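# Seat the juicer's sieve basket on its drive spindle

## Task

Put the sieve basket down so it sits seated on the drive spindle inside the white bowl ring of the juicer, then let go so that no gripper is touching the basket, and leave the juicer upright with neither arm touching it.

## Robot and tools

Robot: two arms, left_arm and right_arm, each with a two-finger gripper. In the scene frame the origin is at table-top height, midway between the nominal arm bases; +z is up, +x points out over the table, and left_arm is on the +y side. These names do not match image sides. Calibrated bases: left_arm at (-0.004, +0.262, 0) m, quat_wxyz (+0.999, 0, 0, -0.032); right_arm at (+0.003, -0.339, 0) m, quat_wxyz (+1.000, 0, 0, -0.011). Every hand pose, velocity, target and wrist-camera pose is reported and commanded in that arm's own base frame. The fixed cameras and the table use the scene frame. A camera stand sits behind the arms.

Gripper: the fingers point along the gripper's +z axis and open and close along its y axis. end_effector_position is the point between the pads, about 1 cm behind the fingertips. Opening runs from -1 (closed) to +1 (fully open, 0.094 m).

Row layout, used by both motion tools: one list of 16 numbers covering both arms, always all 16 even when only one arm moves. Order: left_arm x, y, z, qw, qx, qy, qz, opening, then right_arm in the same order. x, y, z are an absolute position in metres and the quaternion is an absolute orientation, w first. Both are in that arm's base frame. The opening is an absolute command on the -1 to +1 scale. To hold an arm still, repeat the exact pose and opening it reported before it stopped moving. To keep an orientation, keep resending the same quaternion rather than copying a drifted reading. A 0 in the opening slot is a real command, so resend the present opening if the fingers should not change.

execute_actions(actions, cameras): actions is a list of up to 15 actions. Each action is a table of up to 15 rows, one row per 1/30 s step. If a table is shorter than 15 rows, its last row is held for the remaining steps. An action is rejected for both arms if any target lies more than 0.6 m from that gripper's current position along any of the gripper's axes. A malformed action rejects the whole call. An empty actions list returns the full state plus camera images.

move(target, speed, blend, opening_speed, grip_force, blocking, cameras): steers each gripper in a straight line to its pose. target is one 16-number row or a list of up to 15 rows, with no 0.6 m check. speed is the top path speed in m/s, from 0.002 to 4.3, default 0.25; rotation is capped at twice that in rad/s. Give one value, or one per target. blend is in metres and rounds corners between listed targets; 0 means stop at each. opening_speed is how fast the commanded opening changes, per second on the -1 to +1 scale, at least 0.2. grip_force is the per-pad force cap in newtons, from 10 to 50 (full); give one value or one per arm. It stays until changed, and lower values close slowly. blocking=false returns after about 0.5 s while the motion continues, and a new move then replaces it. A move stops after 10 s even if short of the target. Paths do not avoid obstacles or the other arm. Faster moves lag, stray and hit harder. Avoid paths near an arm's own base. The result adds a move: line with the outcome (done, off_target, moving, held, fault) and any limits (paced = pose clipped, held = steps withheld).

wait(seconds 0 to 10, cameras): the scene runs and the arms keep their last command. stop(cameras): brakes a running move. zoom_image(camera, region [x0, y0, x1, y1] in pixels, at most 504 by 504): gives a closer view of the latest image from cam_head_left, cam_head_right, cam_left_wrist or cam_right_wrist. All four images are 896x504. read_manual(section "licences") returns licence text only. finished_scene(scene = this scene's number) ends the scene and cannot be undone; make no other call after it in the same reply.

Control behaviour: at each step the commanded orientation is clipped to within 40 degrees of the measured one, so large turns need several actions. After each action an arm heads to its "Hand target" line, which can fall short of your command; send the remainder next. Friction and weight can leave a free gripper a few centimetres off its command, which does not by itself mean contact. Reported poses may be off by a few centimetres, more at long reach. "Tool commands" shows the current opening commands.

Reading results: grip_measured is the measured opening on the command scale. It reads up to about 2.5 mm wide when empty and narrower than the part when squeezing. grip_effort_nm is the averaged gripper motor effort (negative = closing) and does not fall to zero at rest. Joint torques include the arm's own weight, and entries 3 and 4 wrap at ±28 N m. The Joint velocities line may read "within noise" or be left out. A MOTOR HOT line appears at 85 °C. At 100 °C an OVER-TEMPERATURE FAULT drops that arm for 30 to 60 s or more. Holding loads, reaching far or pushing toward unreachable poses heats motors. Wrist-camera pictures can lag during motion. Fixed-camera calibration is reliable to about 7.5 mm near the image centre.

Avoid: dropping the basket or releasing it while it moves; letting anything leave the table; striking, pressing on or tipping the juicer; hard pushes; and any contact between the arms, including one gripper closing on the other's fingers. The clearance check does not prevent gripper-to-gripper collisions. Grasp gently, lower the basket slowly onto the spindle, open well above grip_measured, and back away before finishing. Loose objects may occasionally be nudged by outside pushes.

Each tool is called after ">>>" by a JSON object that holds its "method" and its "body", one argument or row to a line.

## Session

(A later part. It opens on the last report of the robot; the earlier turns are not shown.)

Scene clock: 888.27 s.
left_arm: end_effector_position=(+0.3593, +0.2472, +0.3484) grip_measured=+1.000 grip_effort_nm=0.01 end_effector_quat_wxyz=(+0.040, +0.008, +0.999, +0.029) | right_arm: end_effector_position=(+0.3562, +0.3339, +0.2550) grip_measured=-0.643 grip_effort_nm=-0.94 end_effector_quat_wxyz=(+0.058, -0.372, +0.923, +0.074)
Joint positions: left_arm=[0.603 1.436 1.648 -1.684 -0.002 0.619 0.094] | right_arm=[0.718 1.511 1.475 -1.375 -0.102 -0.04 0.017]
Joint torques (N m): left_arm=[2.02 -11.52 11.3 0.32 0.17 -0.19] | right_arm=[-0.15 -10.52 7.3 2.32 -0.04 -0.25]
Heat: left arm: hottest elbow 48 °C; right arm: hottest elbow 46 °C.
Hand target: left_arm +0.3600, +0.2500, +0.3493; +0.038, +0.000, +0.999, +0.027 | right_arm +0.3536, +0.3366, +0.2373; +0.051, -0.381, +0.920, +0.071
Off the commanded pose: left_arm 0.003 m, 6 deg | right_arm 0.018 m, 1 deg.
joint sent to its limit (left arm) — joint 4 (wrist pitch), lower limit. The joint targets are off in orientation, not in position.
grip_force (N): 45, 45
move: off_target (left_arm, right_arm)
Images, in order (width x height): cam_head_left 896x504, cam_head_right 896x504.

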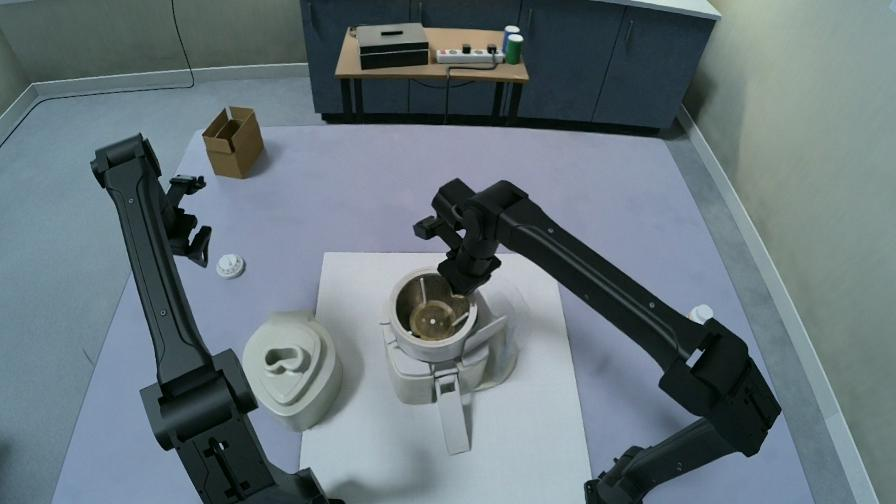

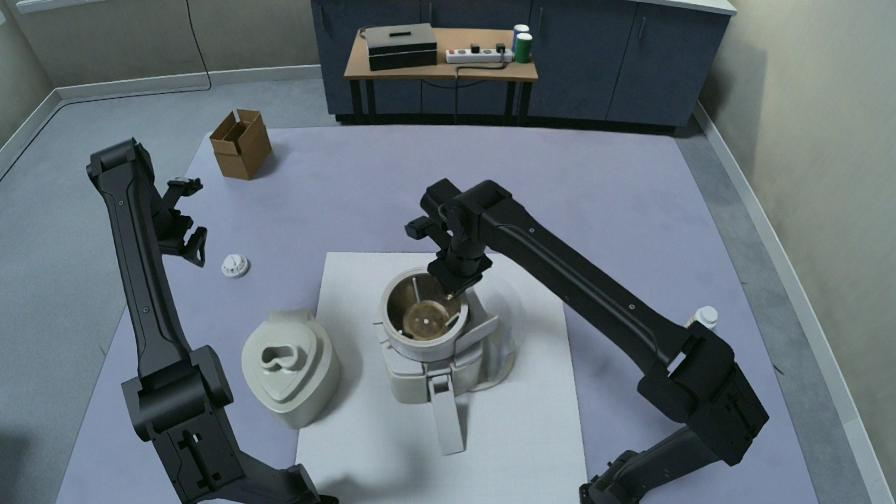

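>>> {"method": "move", "body": {
  "target": [
    [0.36,0.25,0.35,0,0,1,0,1,0.356,0.326,0.28,0.051,-0.381,0.920,0.071,-0.95],
    [0.36,0.25,0.35,0,0,1,0,1,0.356,0.330,0.265,0.051,-0.381,0.920,0.071,-0.95],
    [0.36,0.25,0.35,0,0,1,0,1,0.356,0.330,0.235,0.051,-0.381,0.920,0.071,-0.95]
  ],
  "speed": 0.1,
  "cameras": ["cam_head_left","cam_head_right"]
}}

>>> {"method": "zoom_image", "body": {
  "camera": "cam_head_left",
  "region": [350, 220, 520, 390]
}}

>>> {"method": "zoom_image", "body": {
  "camera": "cam_head_right",
  "region": [350, 220, 520, 390]
}}

Scene clock: 911.30 s.
left_arm: end_effector_position=(+0.3593, +0.2472, +0.3484) grip_measured=+1.000 grip_effort_nm=0.01 end_effector_quat_wxyz=(+0.040, +0.008, +0.999, +0.029) | right_arm: end_effector_position=(+0.3560, +0.3312, +0.2543) grip_measured=-0.643 grip_effort_nm=-0.94 end_effector_quat_wxyz=(+0.059, -0.376, +0.921, +0.080)
Joint positions: left_arm=[0.603 1.436 1.648 -1.684 -0.002 0.619 0.094] | right_arm=[0.709 1.503 1.464 -1.368 -0.115 -0.056 0.017]
Joint torques (N m): left_arm=[2.02 -11.4 11.1 0.2 0.1 -0.2] | right_arm=[-0.15 -10.4 7.05 2.02 0.38 -0.19]
Heat: left arm: hottest elbow 48 °C; right arm: hottest elbow 46 °C.
Hand target: left_arm +0.3600, +0.2500, +0.3493; +0.038, +0.000, +0.999, +0.027 | right_arm +0.3556, +0.3297, +0.2354; +0.051, -0.381, +0.920, +0.071
Off the commanded pose: left_arm 0.003 m, 6 deg | right_arm 0.019 m, 2 deg.
joint sent to its limit (left arm) — joint 4 (wrist pitch), lower limit. The joint targets are off in orientation, not in position.
grip_force (N): 45, 45
move: off_target (left_arm, right_arm)
Images, in order (width x height): cam_head_left 896x504, cam_head_right 896x504.

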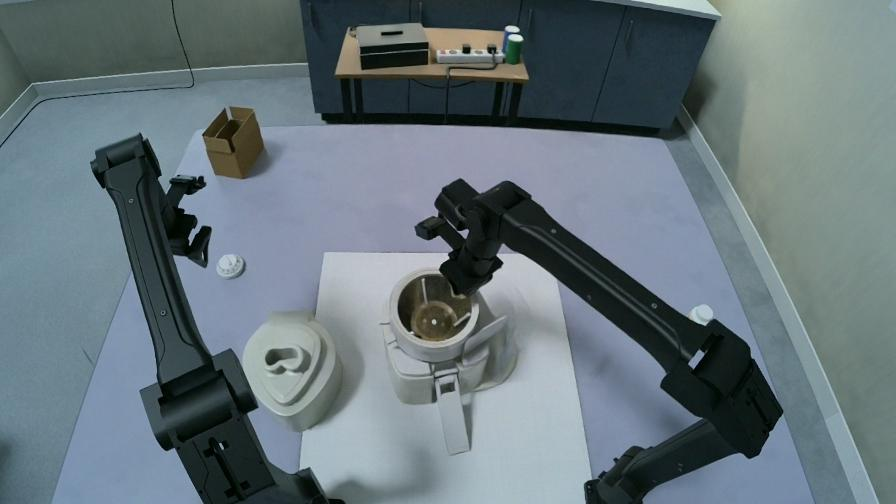

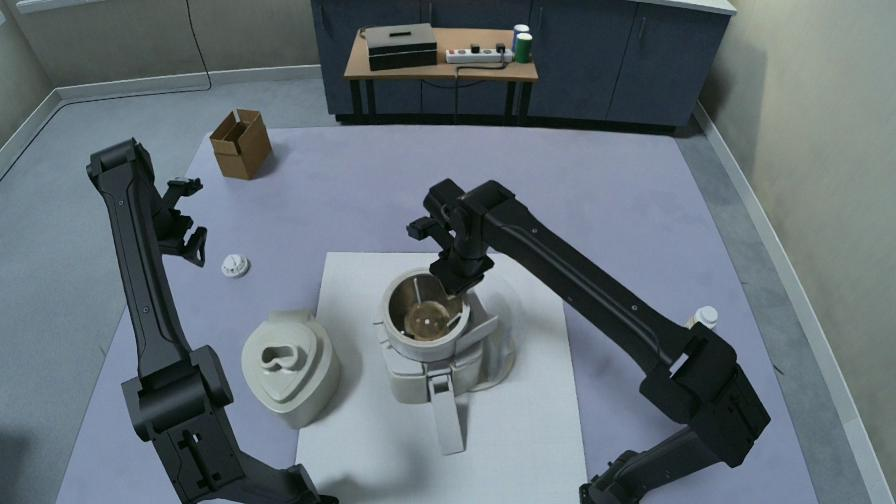

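Scaled by 2.965 from the camera's 896x504 image, which has a finer 1280x720 frame.

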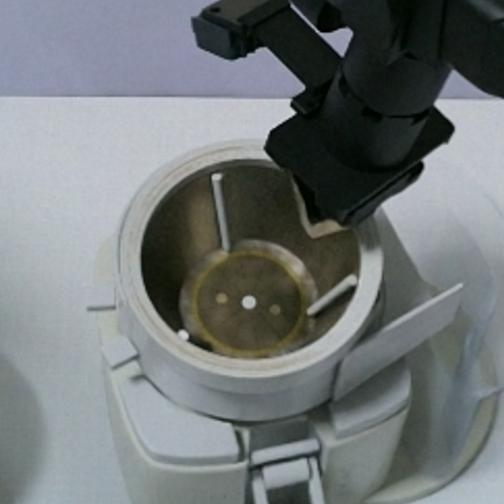

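Scaled by 2.965 from the camera's 896x504 image, which has a finer 1280x720 frame.

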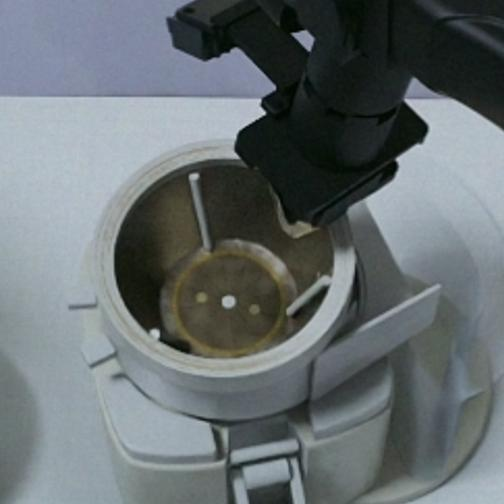

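>>> {"method": "move", "body": {
  "target": [
    [0.36,0.25,0.35,0,0,1,0,1,0.360,0.330,0.266,0.051,-0.381,0.920,0.071,-0.95],
    [0.36,0.25,0.35,0,0,1,0,1,0.360,0.330,0.240,0.051,-0.381,0.920,0.071,-0.95]
  ],
  "speed": 0.12
}}

>>> {"method": "move", "body": {
  "target": [
    [0.36,0.25,0.35,0,0,1,0,1,0.363,0.326,0.266,0.051,-0.381,0.920,0.071,-0.95],
    [0.36,0.25,0.35,0,0,1,0,1,0.363,0.328,0.240,0.051,-0.381,0.920,0.071,-0.95]
  ],
  "speed": 0.12,
  "cameras": ["cam_head_left","cam_head_right","cam_right_wrist"]
}}

>>> {"method": "zoom_image", "body": {
  "camera": "cam_head_left",
  "region": [380, 240, 490, 370]
}}

>>> {"method": "zoom_image", "body": {
  "camera": "cam_head_right",
  "region": [370, 240, 480, 370]
}}

Scene clock: 932.90 s.
left_arm: end_effector_position=(+0.3593, +0.2472, +0.3484) grip_measured=+1.000 grip_effort_nm=0.01 end_effector_quat_wxyz=(+0.040, +0.008, +0.999, +0.029) | right_arm: end_effector_position=(+0.3562, +0.3310, +0.2558) grip_measured=-0.643 grip_effort_nm=-0.94 end_effector_quat_wxyz=(+0.057, -0.376, +0.922, +0.079)
Joint positions: left_arm=[0.603 1.436 1.648 -1.684 -0.002 0.619 0.094] | right_arm=[0.709 1.506 1.471 -1.376 -0.114 -0.056 0.017]
Joint torques (N m): left_arm=[2.08 -11.46 11.34 0.24 0.14 -0.19] | right_arm=[-0.79 -10.34 8.28 1.8 0.35 -0.27]
Motor temperatures (°C): left_arm=[24 33 48 25 24 26 27] | right_arm=[24 32 45 23 26 25 28]
Heat: left arm: hottest elbow 48 °C; right arm: hottest elbow 45 °C.
Hand target: left_arm +0.3600, +0.2500, +0.3493; +0.038, +0.000, +0.999, +0.027 | right_arm +0.3597, +0.3298, +0.2403; +0.051, -0.381, +0.920, +0.071
Off the commanded pose: left_arm 0.003 m, 6 deg | right_arm 0.016 m, 1 deg.
joint sent to its limit (left arm) — joint 4 (wrist pitch), lower limit. The joint targets are off in orientation, not in position.
grip_force (N): 45, 45
move: off_target (left_arm, right_arm)

Scene clock: 934.27 s.
left_arm: end_effector_position=(+0.3593, +0.2472, +0.3484) grip_measured=+1.000 grip_effort_nm=0.01 end_effector_quat_wxyz=(+0.040, +0.008, +0.999, +0.029) | right_arm: end_effector_position=(+0.3567, +0.3304, +0.2556) grip_measured=-0.643 grip_effort_nm=-0.93 end_effector_quat_wxyz=(+0.057, -0.376, +0.922, +0.079)
Joint positions: left_arm=[0.603 1.436 1.648 -1.684 -0.002 0.619 0.094] | right_arm=[0.707 1.506 1.471 -1.377 -0.114 -0.058 0.017]
Joint torques (N m): left_arm=[2.02 -12.1 11.14 0.38 0.17 -0.2] | right_arm=[-1.49 -9.88 8.5 1.77 0.32 -0.32]
Heat: left arm: hottest elbow 48 °C; right arm: hottest elbow 45 °C.
Hand target: left_arm +0.3600, +0.2500, +0.3493; +0.038, +0.000, +0.999, +0.027 | right_arm +0.3626, +0.3277, +0.2403; +0.051, -0.381, +0.920, +0.071
Off the commanded pose: left_arm 0.003 m, 6 deg | right_arm 0.017 m, 1 deg.
joint sent to its limit (left arm) — joint 4 (wrist pitch), lower limit. The joint targets are off in orientation, not in position.
grip_force (N): 45, 45
move: off_target (left_arm, right_arm)
camera_calibration:
cam_right_wrist: T_world_to_cam=[[0.700232, -0.69768, -0.151387, 0.030814], [-0.634955, -0.705558, 0.314674, 0.428611], [-0.326354, -0.124221, -0.93705, 0.513637], [0, 0, 0, 1]] pos_world=[0.418199, 0.387712, 0.351096]
Images, in order (width x height): cam_head_left 896x504, cam_head_right 896x504, cam_right_wrist 896x504.

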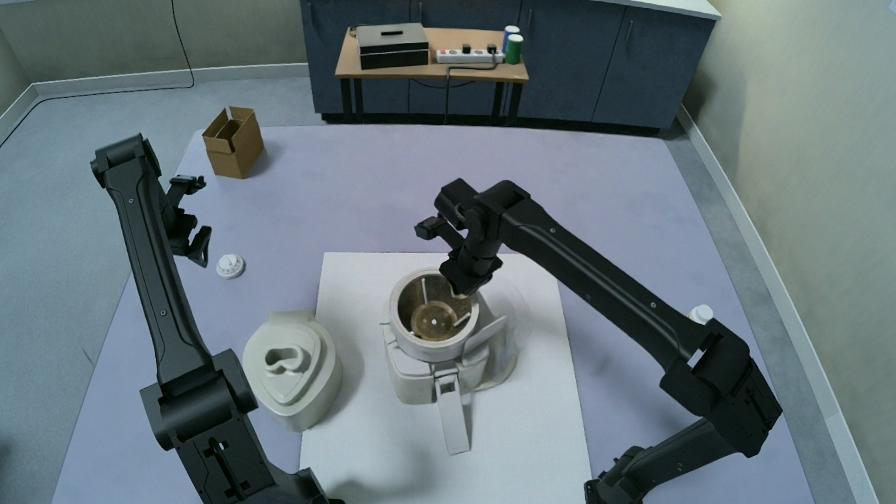

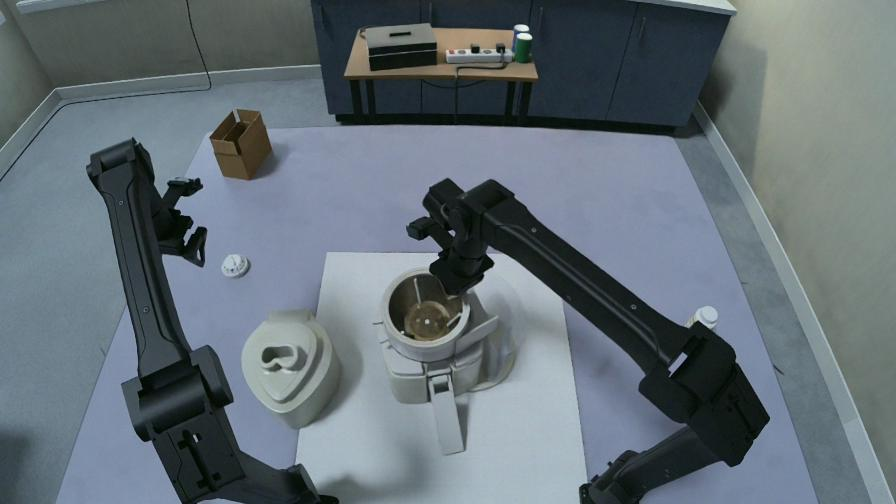

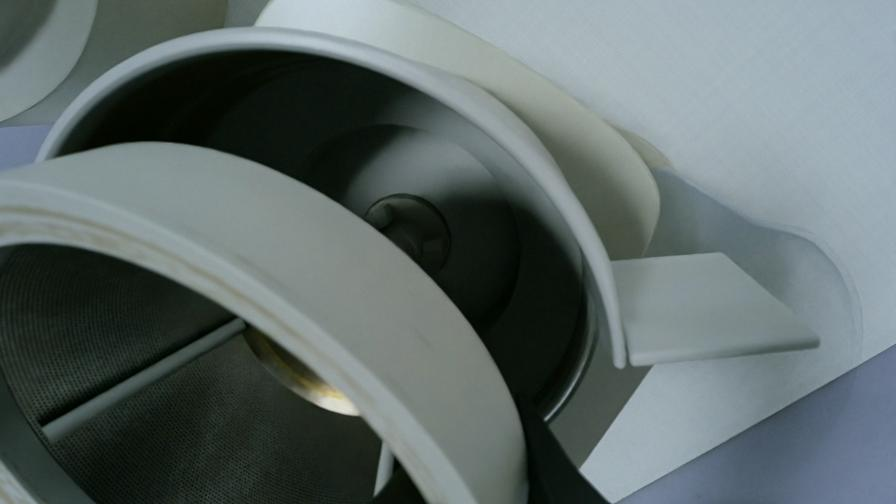

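Scaled by 3.877 from the camera's 896x504 image, which has a finer 1280x720 frame.

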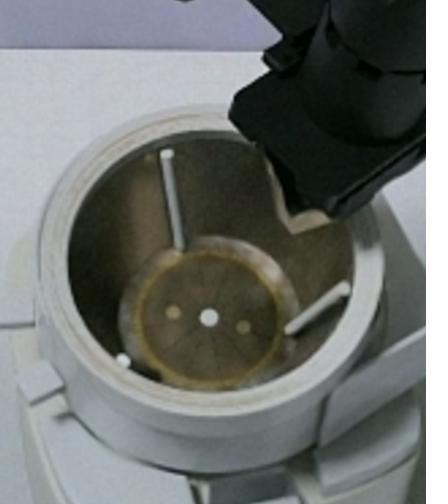

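Scaled by 3.877 from the camera's 896x504 image, which has a finer 1280x720 frame.

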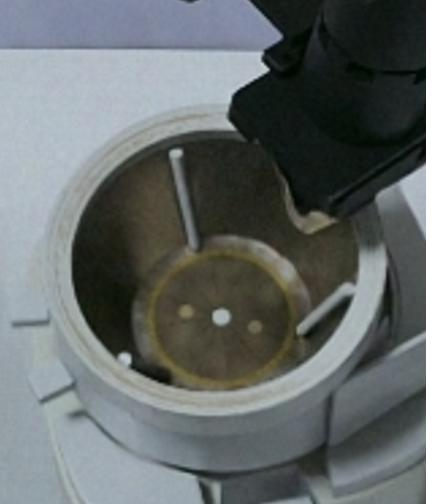

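>>> {"method": "move", "body": {
  "target": [
    [0.36,0.25,0.35,0,0,1,0,1,0.360,0.331,0.29,0.051,-0.381,0.920,0.071,-0.95],
    [0.36,0.25,0.35,0,0,1,0,1,0.374,0.335,0.29,0.051,-0.381,0.920,0.071,-0.95],
    [0.36,0.25,0.35,0,0,1,0,1,0.374,0.335,0.250,0.051,-0.381,0.920,0.071,-0.95]
  ],
  "speed": 0.1,
  "cameras": ["cam_head_left","cam_head_right","cam_right_wrist"]
}}

>>> {"method": "zoom_image", "body": {
  "camera": "cam_head_left",
  "region": [350, 220, 520, 390]
}}

>>> {"method": "zoom_image", "body": {
  "camera": "cam_head_right",
  "region": [350, 220, 520, 390]
}}

Scene clock: 960.73 s.
left_arm: end_effector_position=(+0.3593, +0.2472, +0.3484) grip_measured=+1.000 grip_effort_nm=0.01 end_effector_quat_wxyz=(+0.040, +0.008, +0.999, +0.029) | right_arm: end_effector_position=(+0.3654, +0.3367, +0.2589) grip_measured=-0.643 grip_effort_nm=-0.93 end_effector_quat_wxyz=(+0.045, -0.385, +0.919, +0.073)
Joint positions: left_arm=[0.603 1.436 1.648 -1.684 -0.002 0.619 0.094] | right_arm=[0.707 1.551 1.534 -1.422 -0.111 -0.079 0.017]
Joint torques (N m): left_arm=[1.44 -11.52 11.14 0.25 0.16 -0.22] | right_arm=[-1.55 -11.93 8.54 2.17 0.17 -0.12]
Heat: left arm: hottest elbow 48 °C; right arm: hottest elbow 45 °C.
Hand target: left_arm +0.3600, +0.2500, +0.3493; +0.038, +0.000, +0.999, +0.027 | right_arm +0.3738, +0.3348, +0.2502; +0.051, -0.381, +0.920, +0.071
Off the commanded pose: left_arm 0.003 m, 6 deg | right_arm 0.012 m, 1 deg.
joint sent to its limit (left arm) — joint 4 (wrist pitch), lower limit. The joint targets are off in orientation, not in position.
grip_force (N): 45, 45
move: off_target (left_arm, right_arm)
camera_calibration:
cam_right_wrist: T_world_to_cam=[[0.7116, -0.686964, -0.147325, 0.0208617], [-0.616027, -0.710891, 0.339329, 0.425991], [-0.337839, -0.150711, -0.929059, 0.531322], [0, 0, 0, 1]] pos_world=[0.427078, 0.39724, 0.352152]
Images, in order (width x height): cam_head_left 896x504, cam_head_right 896x504, cam_right_wrist 896x504.

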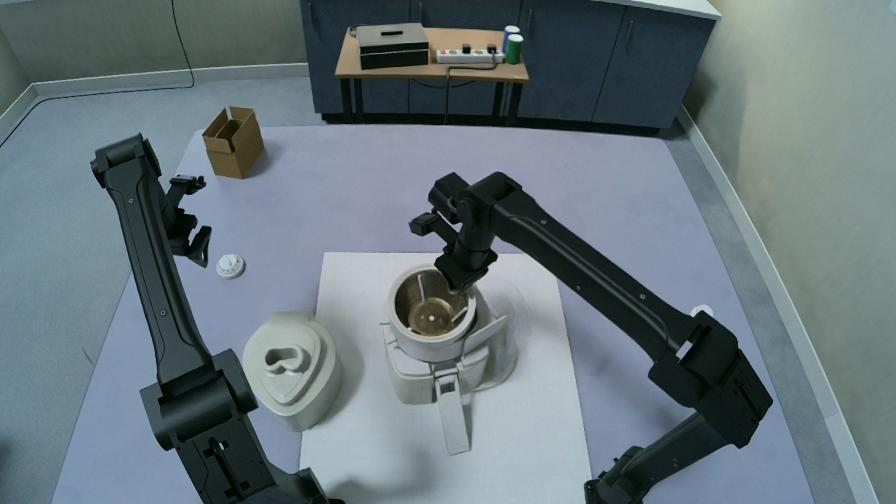

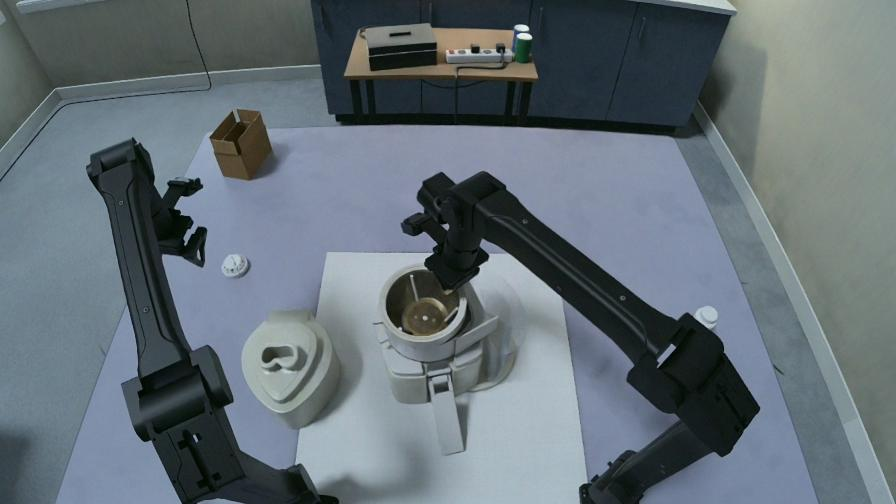

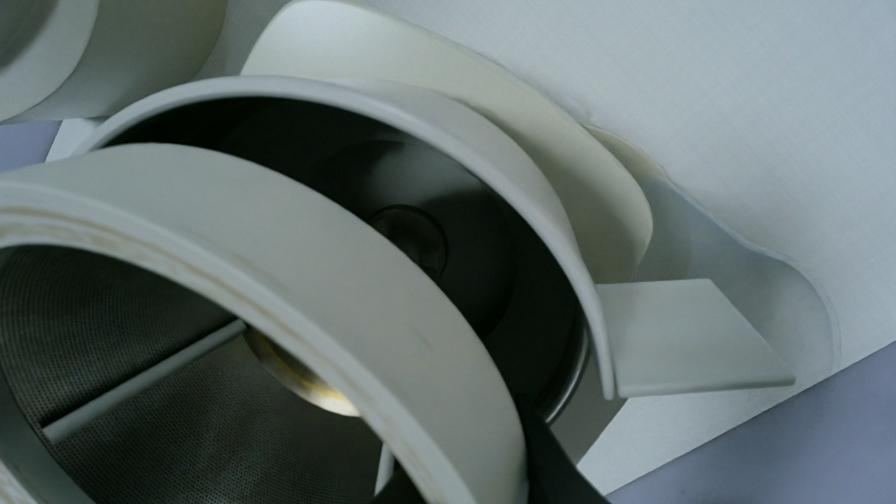

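Scaled by 2.965 from the camera's 896x504 image, which has a finer 1280x720 frame.

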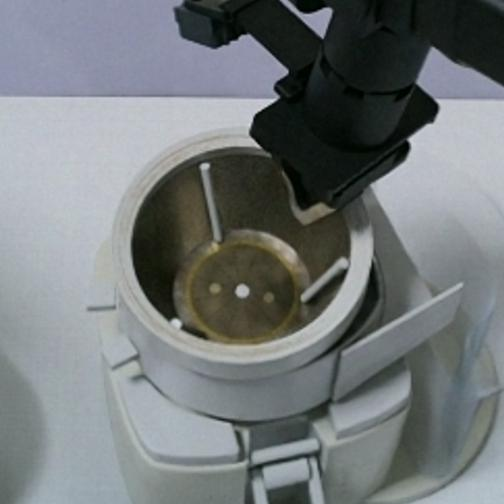

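Scaled by 2.965 from the camera's 896x504 image, which has a finer 1280x720 frame.

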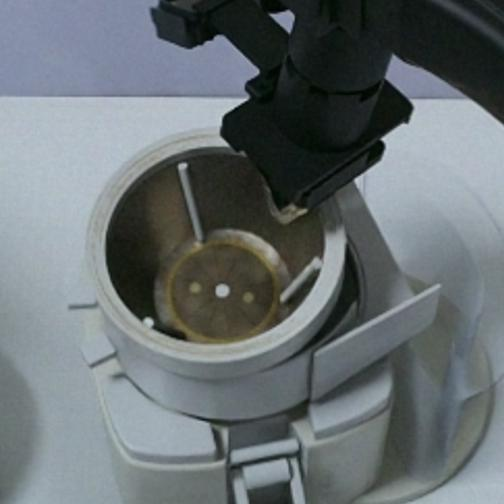

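>>> {"method": "move", "body": {
  "target": [
    [0.36,0.25,0.35,0,0,1,0,1,0.376,0.331,0.275,0.051,-0.381,0.920,0.071,-0.95],
    [0.36,0.25,0.35,0,0,1,0,1,0.378,0.331,0.265,0.051,-0.381,0.920,0.071,-0.95]
  ],
  "speed": 0.1,
  "cameras": ["cam_head_left","cam_head_right","cam_right_wrist"]
}}

>>> {"method": "zoom_image", "body": {
  "camera": "cam_head_left",
  "region": [350, 220, 520, 390]
}}

>>> {"method": "zoom_image", "body": {
  "camera": "cam_right_wrist",
  "region": [300, 150, 700, 500]
}}

Scene clock: 974.03 s.
left_arm: end_effector_position=(+0.3593, +0.2472, +0.3484) grip_measured=+1.000 grip_effort_nm=0.01 end_effector_quat_wxyz=(+0.040, +0.008, +0.999, +0.029) | right_arm: end_effector_position=(+0.3635, +0.3334, +0.2582) grip_measured=-0.643 grip_effort_nm=-0.94 end_effector_quat_wxyz=(+0.038, -0.384, +0.920, +0.071)
Joint positions: left_arm=[0.603 1.436 1.648 -1.684 -0.002 0.619 0.094] | right_arm=[0.704 1.552 1.534 -1.437 -0.112 -0.08 0.017]
Joint torques (N m): left_arm=[1.32 -11.87 11.22 0.27 0.16 -0.17] | right_arm=[-2.26 -11.81 11.78 1.21 0.15 -0.21]
Heat: left arm: hottest elbow 48 °C; right arm: hottest elbow 45 °C.
Hand target: left_arm +0.3600, +0.2500, +0.3493; +0.038, +0.000, +0.999, +0.027 | right_arm +0.3776, +0.3307, +0.2651; +0.051, -0.381, +0.920, +0.071
Off the commanded pose: left_arm 0.003 m, 6 deg | right_arm 0.016 m, 2 deg.
joint sent to its limit (left arm) — joint 4 (wrist pitch), lower limit. The joint targets are off in orientation, not in position.
grip_force (N): 45, 45
move: off_target (left_arm, right_arm)
camera_calibration:
cam_right_wrist: T_world_to_cam=[[0.708565, -0.689587, -0.149683, 0.022438], [-0.613086, -0.706637, 0.353256, 0.416711], [-0.349372, -0.158536, -0.923475, 0.535025], [0, 0, 0, 1]] pos_world=[0.426504, 0.394757, 0.350236]
Images, in order (width x height): cam_head_left 896x504, cam_head_right 896x504, cam_right_wrist 896x504.

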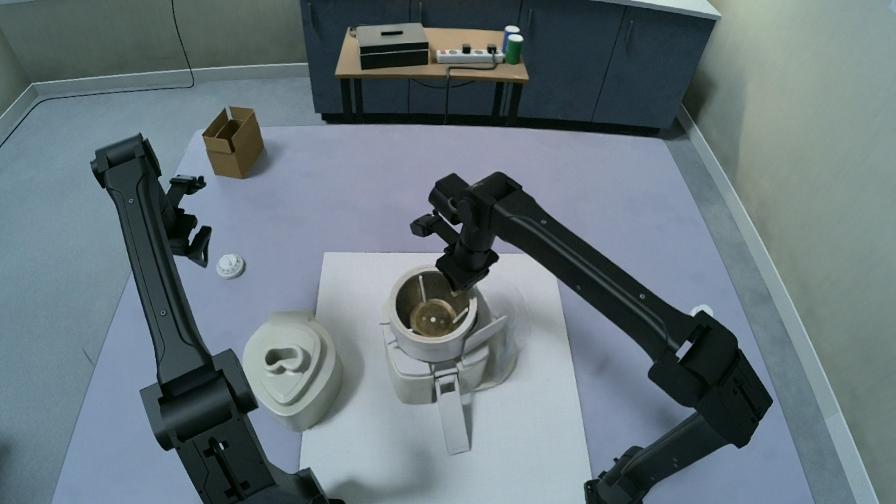

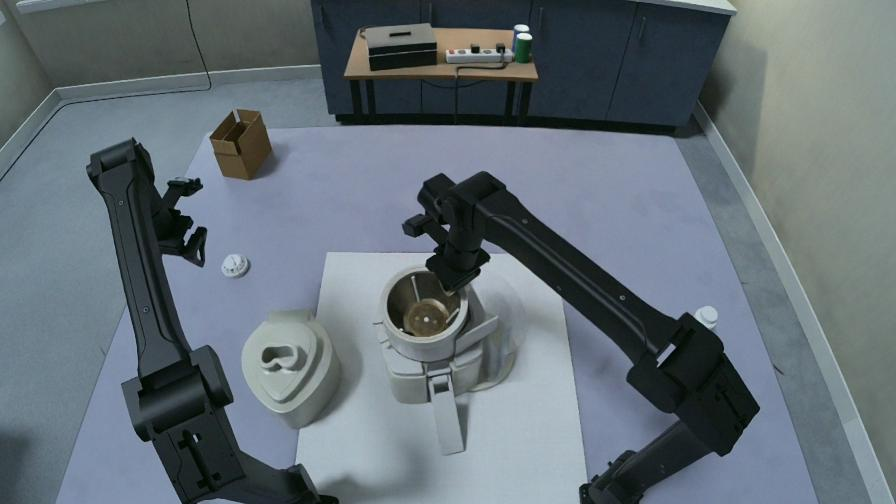

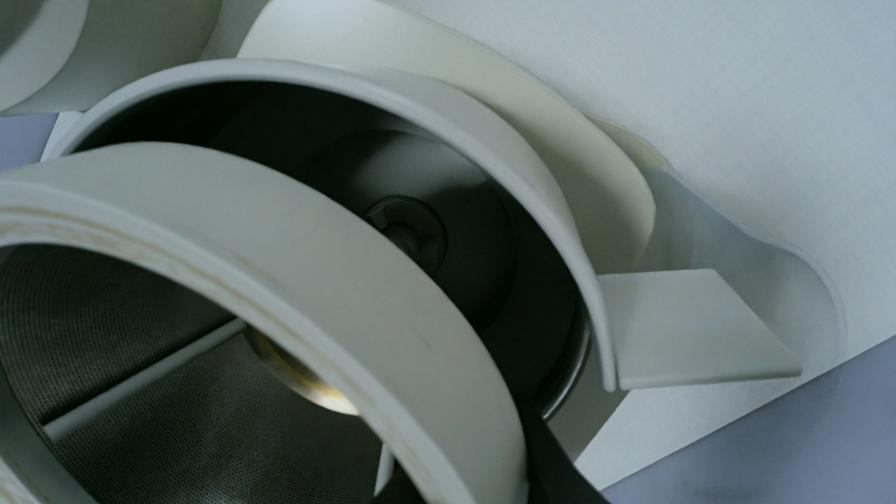

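Scaled by 2.965 from the camera's 896x504 image, which has a finer 1280x720 frame.

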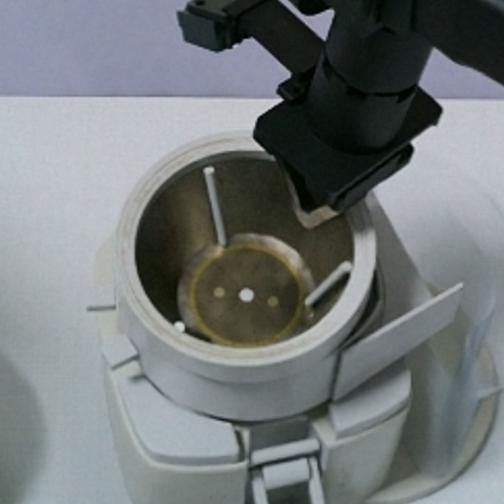

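Scaled by 1.260 from the camera's 896x504 image, which has a finer 1280x720 frame.

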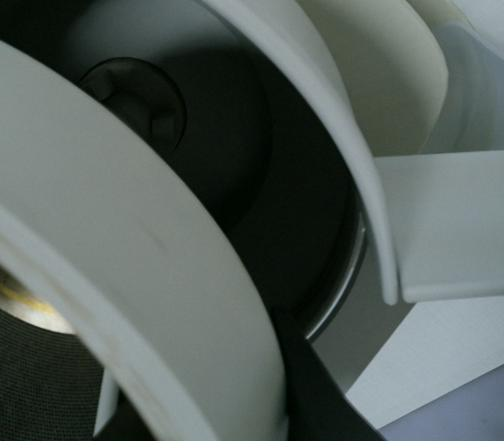

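>>> {"method": "move", "body": {
  "target": [
    [0.36,0.25,0.35,0,0,1,0,1,0.378,0.332,0.285,0.051,-0.381,0.920,0.071,-0.95]
  ],
  "speed": 0.1
}}

>>> {"method": "move", "body": {
  "target": [
    [0.36,0.25,0.35,0,0,1,0,1,0.384,0.332,0.275,0.051,-0.381,0.920,0.071,-0.95]
  ],
  "speed": 0.1
}}

Scene clock: 981.27 s.
left_arm: end_effector_position=(+0.3593, +0.2472, +0.3484) grip_measured=+1.000 grip_effort_nm=0.01 end_effector_quat_wxyz=(+0.040, +0.008, +0.999, +0.029) | right_arm: end_effector_position=(+0.3597, +0.3279, +0.2590) grip_measured=-0.643 grip_effort_nm=-0.93 end_effector_quat_wxyz=(+0.025, -0.382, +0.922, +0.067)
Joint positions: left_arm=[0.603 1.436 1.648 -1.684 -0.002 0.619 0.094] | right_arm=[0.7 1.552 1.537 -1.468 -0.111 -0.08 0.017]
Joint torques (N m): left_arm=[2.32 -11.87 11.21 0.32 0.17 -0.16] | right_arm=[-1.73 -11.22 15.43 0.39 0.17 -0.21]
Heat: left arm: hottest elbow 48 °C; right arm: hottest elbow 45 °C.
Hand target: left_arm +0.3600, +0.2500, +0.3493; +0.038, +0.000, +0.999, +0.027 | right_arm +0.3767, +0.3309, +0.2850; +0.052, -0.381, +0.920, +0.071
Off the commanded pose: left_arm 0.003 m, 6 deg | right_arm 0.032 m, 3 deg.
joint sent to its limit (left arm) — joint 4 (wrist pitch), lower limit. The joint targets are off in orientation, not in position.
grip_force (N): 45, 45
move: off_target (left_arm, right_arm)

Scene clock: 982.07 s.
left_arm: end_effector_position=(+0.3593, +0.2472, +0.3484) grip_measured=+1.000 grip_effort_nm=0.01 end_effector_quat_wxyz=(+0.040, +0.008, +0.999, +0.029) | right_arm: end_effector_position=(+0.3605, +0.3276, +0.2577) grip_measured=-0.643 grip_effort_nm=-0.93 end_effector_quat_wxyz=(+0.024, -0.383, +0.921, +0.068)
Joint positions: left_arm=[0.603 1.436 1.648 -1.684 -0.002 0.619 0.094] | right_arm=[0.697 1.555 1.537 -1.468 -0.116 -0.087 0.017]
Joint torques (N m): left_arm=[2.14 -11.63 11.25 0.38 0.14 -0.15] | right_arm=[-1.85 -11.11 14.65 1.29 0.28 -0.18]
Heat: left arm: hottest elbow 48 °C; right arm: hottest elbow 45 °C.
Hand target: left_arm +0.3600, +0.2500, +0.3493; +0.038, +0.000, +0.999, +0.027 | right_arm +0.3829, +0.3309, +0.2751; +0.051, -0.381, +0.920, +0.071
Off the commanded pose: left_arm 0.003 m, 6 deg | right_arm 0.029 m, 3 deg.
joint sent to its limit (left arm) — joint 4 (wrist pitch), lower limit. The joint targets are off in orientation, not in position.
grip_force (N): 45, 45
move: off_target (left_arm, right_arm)

>>> {"method": "move", "body": {
  "target": [
    [0.36,0.25,0.35,0,0,1,0,1,0.378,0.332,0.31,0.051,-0.381,0.920,0.071,-0.95]
  ],
  "speed": 0.1,
  "cameras": ["cam_head_left","cam_right_wrist"]
}}

>>> {"method": "zoom_image", "body": {
  "camera": "cam_head_left",
  "region": [350, 220, 520, 390]
}}

Scene clock: 989.13 s.
left_arm: end_effector_position=(+0.3593, +0.2472, +0.3484) grip_measured=+1.000 grip_effort_nm=0.01 end_effector_quat_wxyz=(+0.040, +0.008, +0.999, +0.029) | right_arm: end_effector_position=(+0.3620, +0.3248, +0.2774) grip_measured=-0.643 grip_effort_nm=-0.93 end_effector_quat_wxyz=(+0.019, -0.382, +0.922, +0.061)
Joint positions: left_arm=[0.603 1.436 1.648 -1.684 -0.002 0.619 0.094] | right_arm=[0.695 1.562 1.599 -1.535 -0.104 -0.087 0.017]
Joint torques (N m): left_arm=[2.37 -11.16 11.25 0.23 0.17 -0.22] | right_arm=[-1.67 -12.51 16.25 0.53 -0.11 -0.13]
Heat: left arm: hottest elbow 48 °C; right arm: hottest elbow 47 °C.
Hand target: left_arm +0.3600, +0.2500, +0.3493; +0.038, +0.000, +0.999, +0.027 | right_arm +0.3762, +0.3305, +0.3097; +0.052, -0.381, +0.920, +0.071
Off the commanded pose: left_arm 0.003 m, 6 deg | right_arm 0.037 m, 4 deg.
joint sent to its limit (left arm) — joint 4 (wrist pitch), lower limit. The joint targets are off in orientation, not in position.
grip_force (N): 45, 45
move: off_target (left_arm, right_arm)
camera_calibration:
cam_right_wrist: T_world_to_cam=[[0.702935, -0.696198, -0.14557, 0.0235173], [-0.60463, -0.692694, 0.393189, 0.384206], [-0.374573, -0.188371, -0.907861, 0.565403], [0, 0, 0, 1]] pos_world=[0.427556, 0.389015, 0.365665]
Images, in order (width x height): cam_head_left 896x504, cam_right_wrist 896x504.

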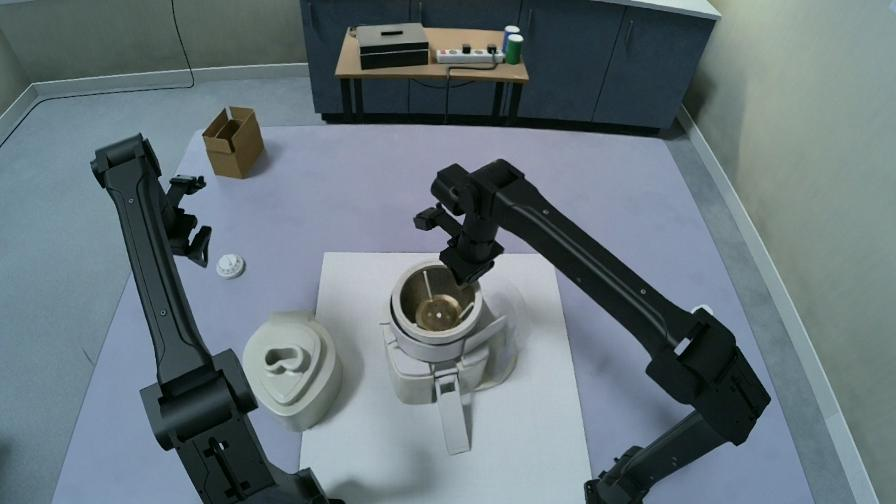

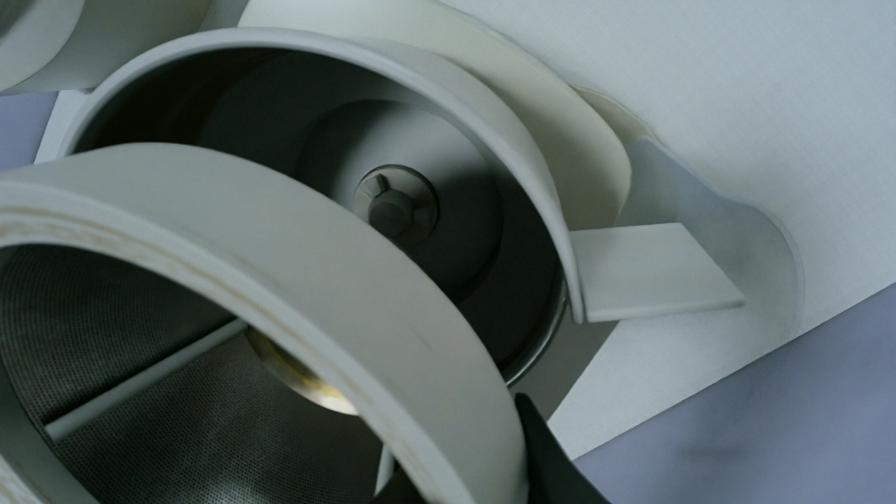

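Scaled by 2.965 from the camera's 896x504 image, which has a finer 1280x720 frame.

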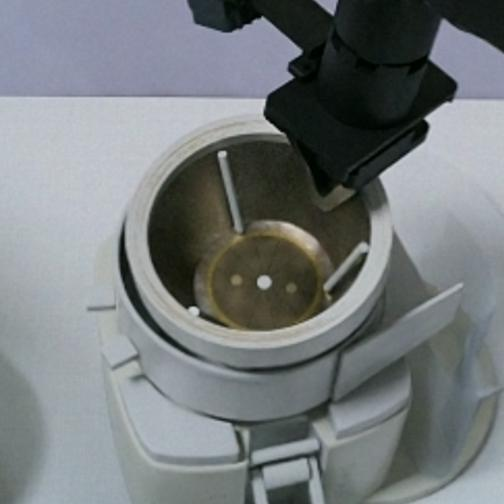

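>>> {"method": "move", "body": {
  "target": [
    [0.36,0.25,0.35,0,0,1,0,1,0.400,0.338,0.305,0.051,-0.381,0.920,0.071,-0.95],
    [0.36,0.25,0.35,0,0,1,0,1,0.390,0.336,0.285,0.051,-0.381,0.920,0.071,-0.95]
  ],
  "speed": 0.1,
  "cameras": ["cam_head_left","cam_head_right","cam_right_wrist"]
}}

>>> {"method": "zoom_image", "body": {
  "camera": "cam_head_left",
  "region": [350, 220, 520, 390]
}}

>>> {"method": "zoom_image", "body": {
  "camera": "cam_head_right",
  "region": [350, 220, 520, 390]
}}

Scene clock: 999.57 s.
left_arm: end_effector_position=(+0.3593, +0.2472, +0.3484) grip_measured=+1.000 grip_effort_nm=0.01 end_effector_quat_wxyz=(+0.040, +0.008, +0.999, +0.029) | right_arm: end_effector_position=(+0.3889, +0.3357, +0.2700) grip_measured=-0.643 grip_effort_nm=-0.93 end_effector_quat_wxyz=(+0.030, -0.380, +0.922, +0.063)
Joint positions: left_arm=[0.603 1.436 1.648 -1.684 -0.002 0.619 0.094] | right_arm=[0.678 1.621 1.649 -1.506 -0.104 -0.099 0.017]
Joint torques (N m): left_arm=[2.43 -11.58 11.06 0.05 0.11 -0.15] | right_arm=[-0.97 -14.74 10.03 1.63 -0.19 -0.12]
Motor temperatures (°C): left_arm=[24 33 48 25 24 26 27] | right_arm=[24 33 50 23 26 25 28]
Heat: left arm: hottest elbow 48 °C; right arm: hottest elbow 50 °C.
Hand target: left_arm +0.3600, +0.2500, +0.3493; +0.038, +0.000, +0.999, +0.027 | right_arm +0.3898, +0.3359, +0.2850; +0.051, -0.381, +0.920, +0.071
Off the commanded pose: left_arm 0.003 m, 6 deg | right_arm 0.015 m, 3 deg.
joint sent to its limit (left arm) — joint 4 (wrist pitch), lower limit. The joint targets are off in orientation, not in position.
grip_force (N): 45, 45
move: off_target (left_arm, right_arm)
camera_calibration:
cam_right_wrist: T_world_to_cam=[[0.701951, -0.697849, -0.142378, 0.0111371], [-0.614693, -0.694571, 0.373796, 0.420717], [-0.359745, -0.174868, -0.916518, 0.562745], [0, 0, 0, 1]] pos_world=[0.453239, 0.398396, 0.360089]
Images, in order (width x height): cam_head_left 896x504, cam_head_right 896x504, cam_right_wrist 896x504.

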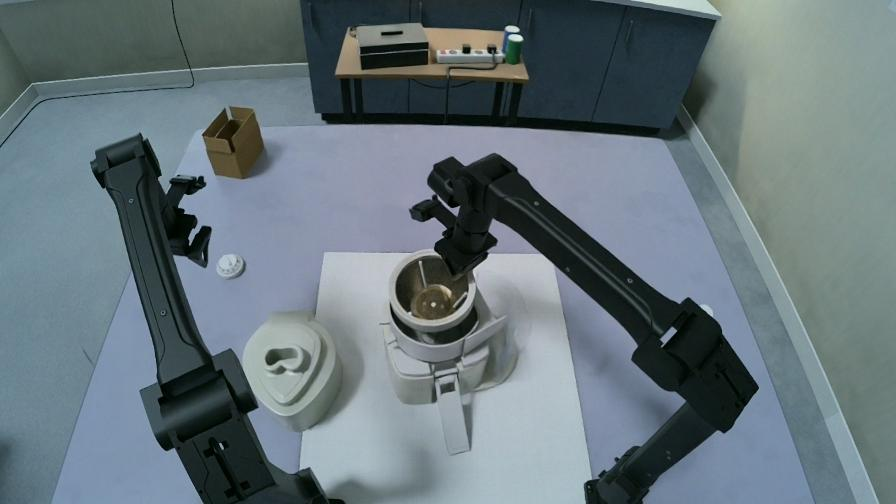

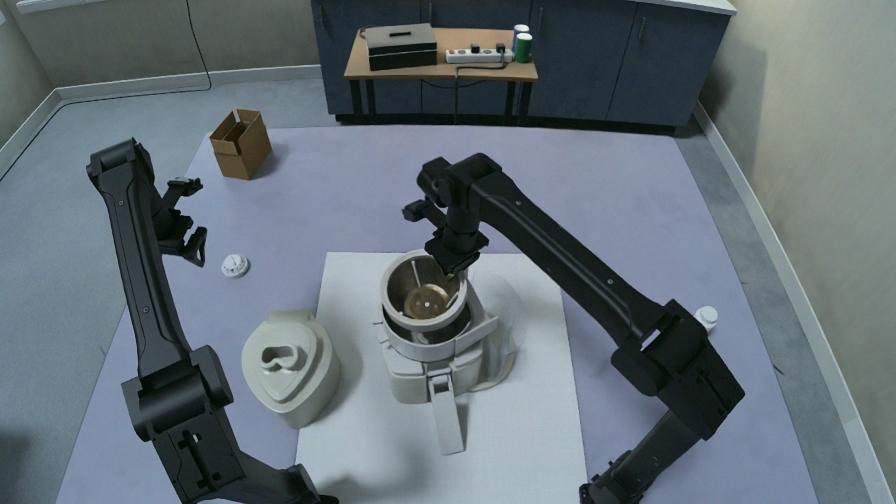

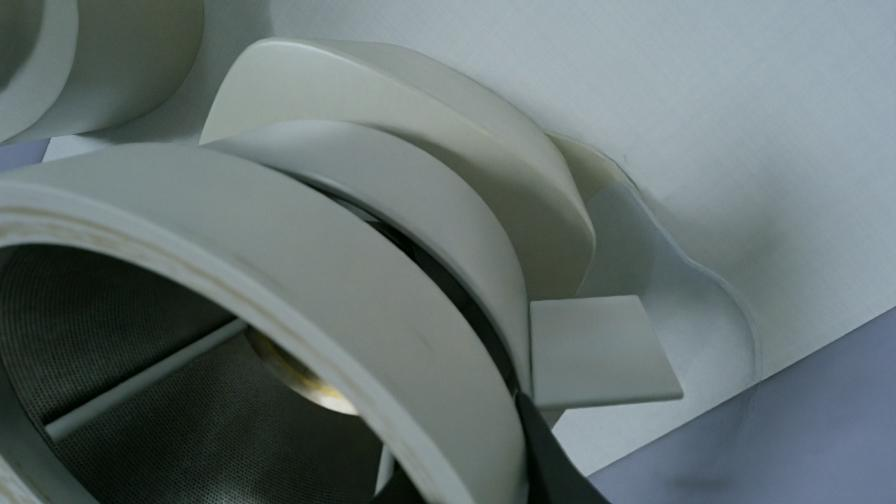

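Scaled by 2.965 from the camera's 896x504 image, which has a finer 1280x720 frame.

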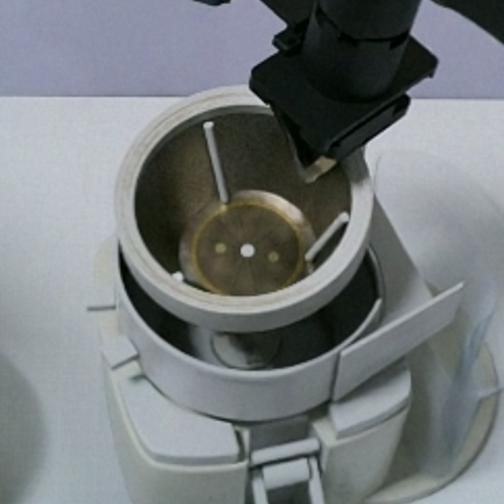

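Scaled by 2.965 from the camera's 896x504 image, which has a finer 1280x720 frame.

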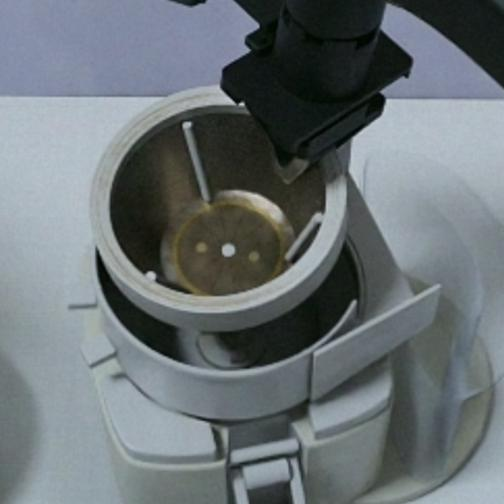

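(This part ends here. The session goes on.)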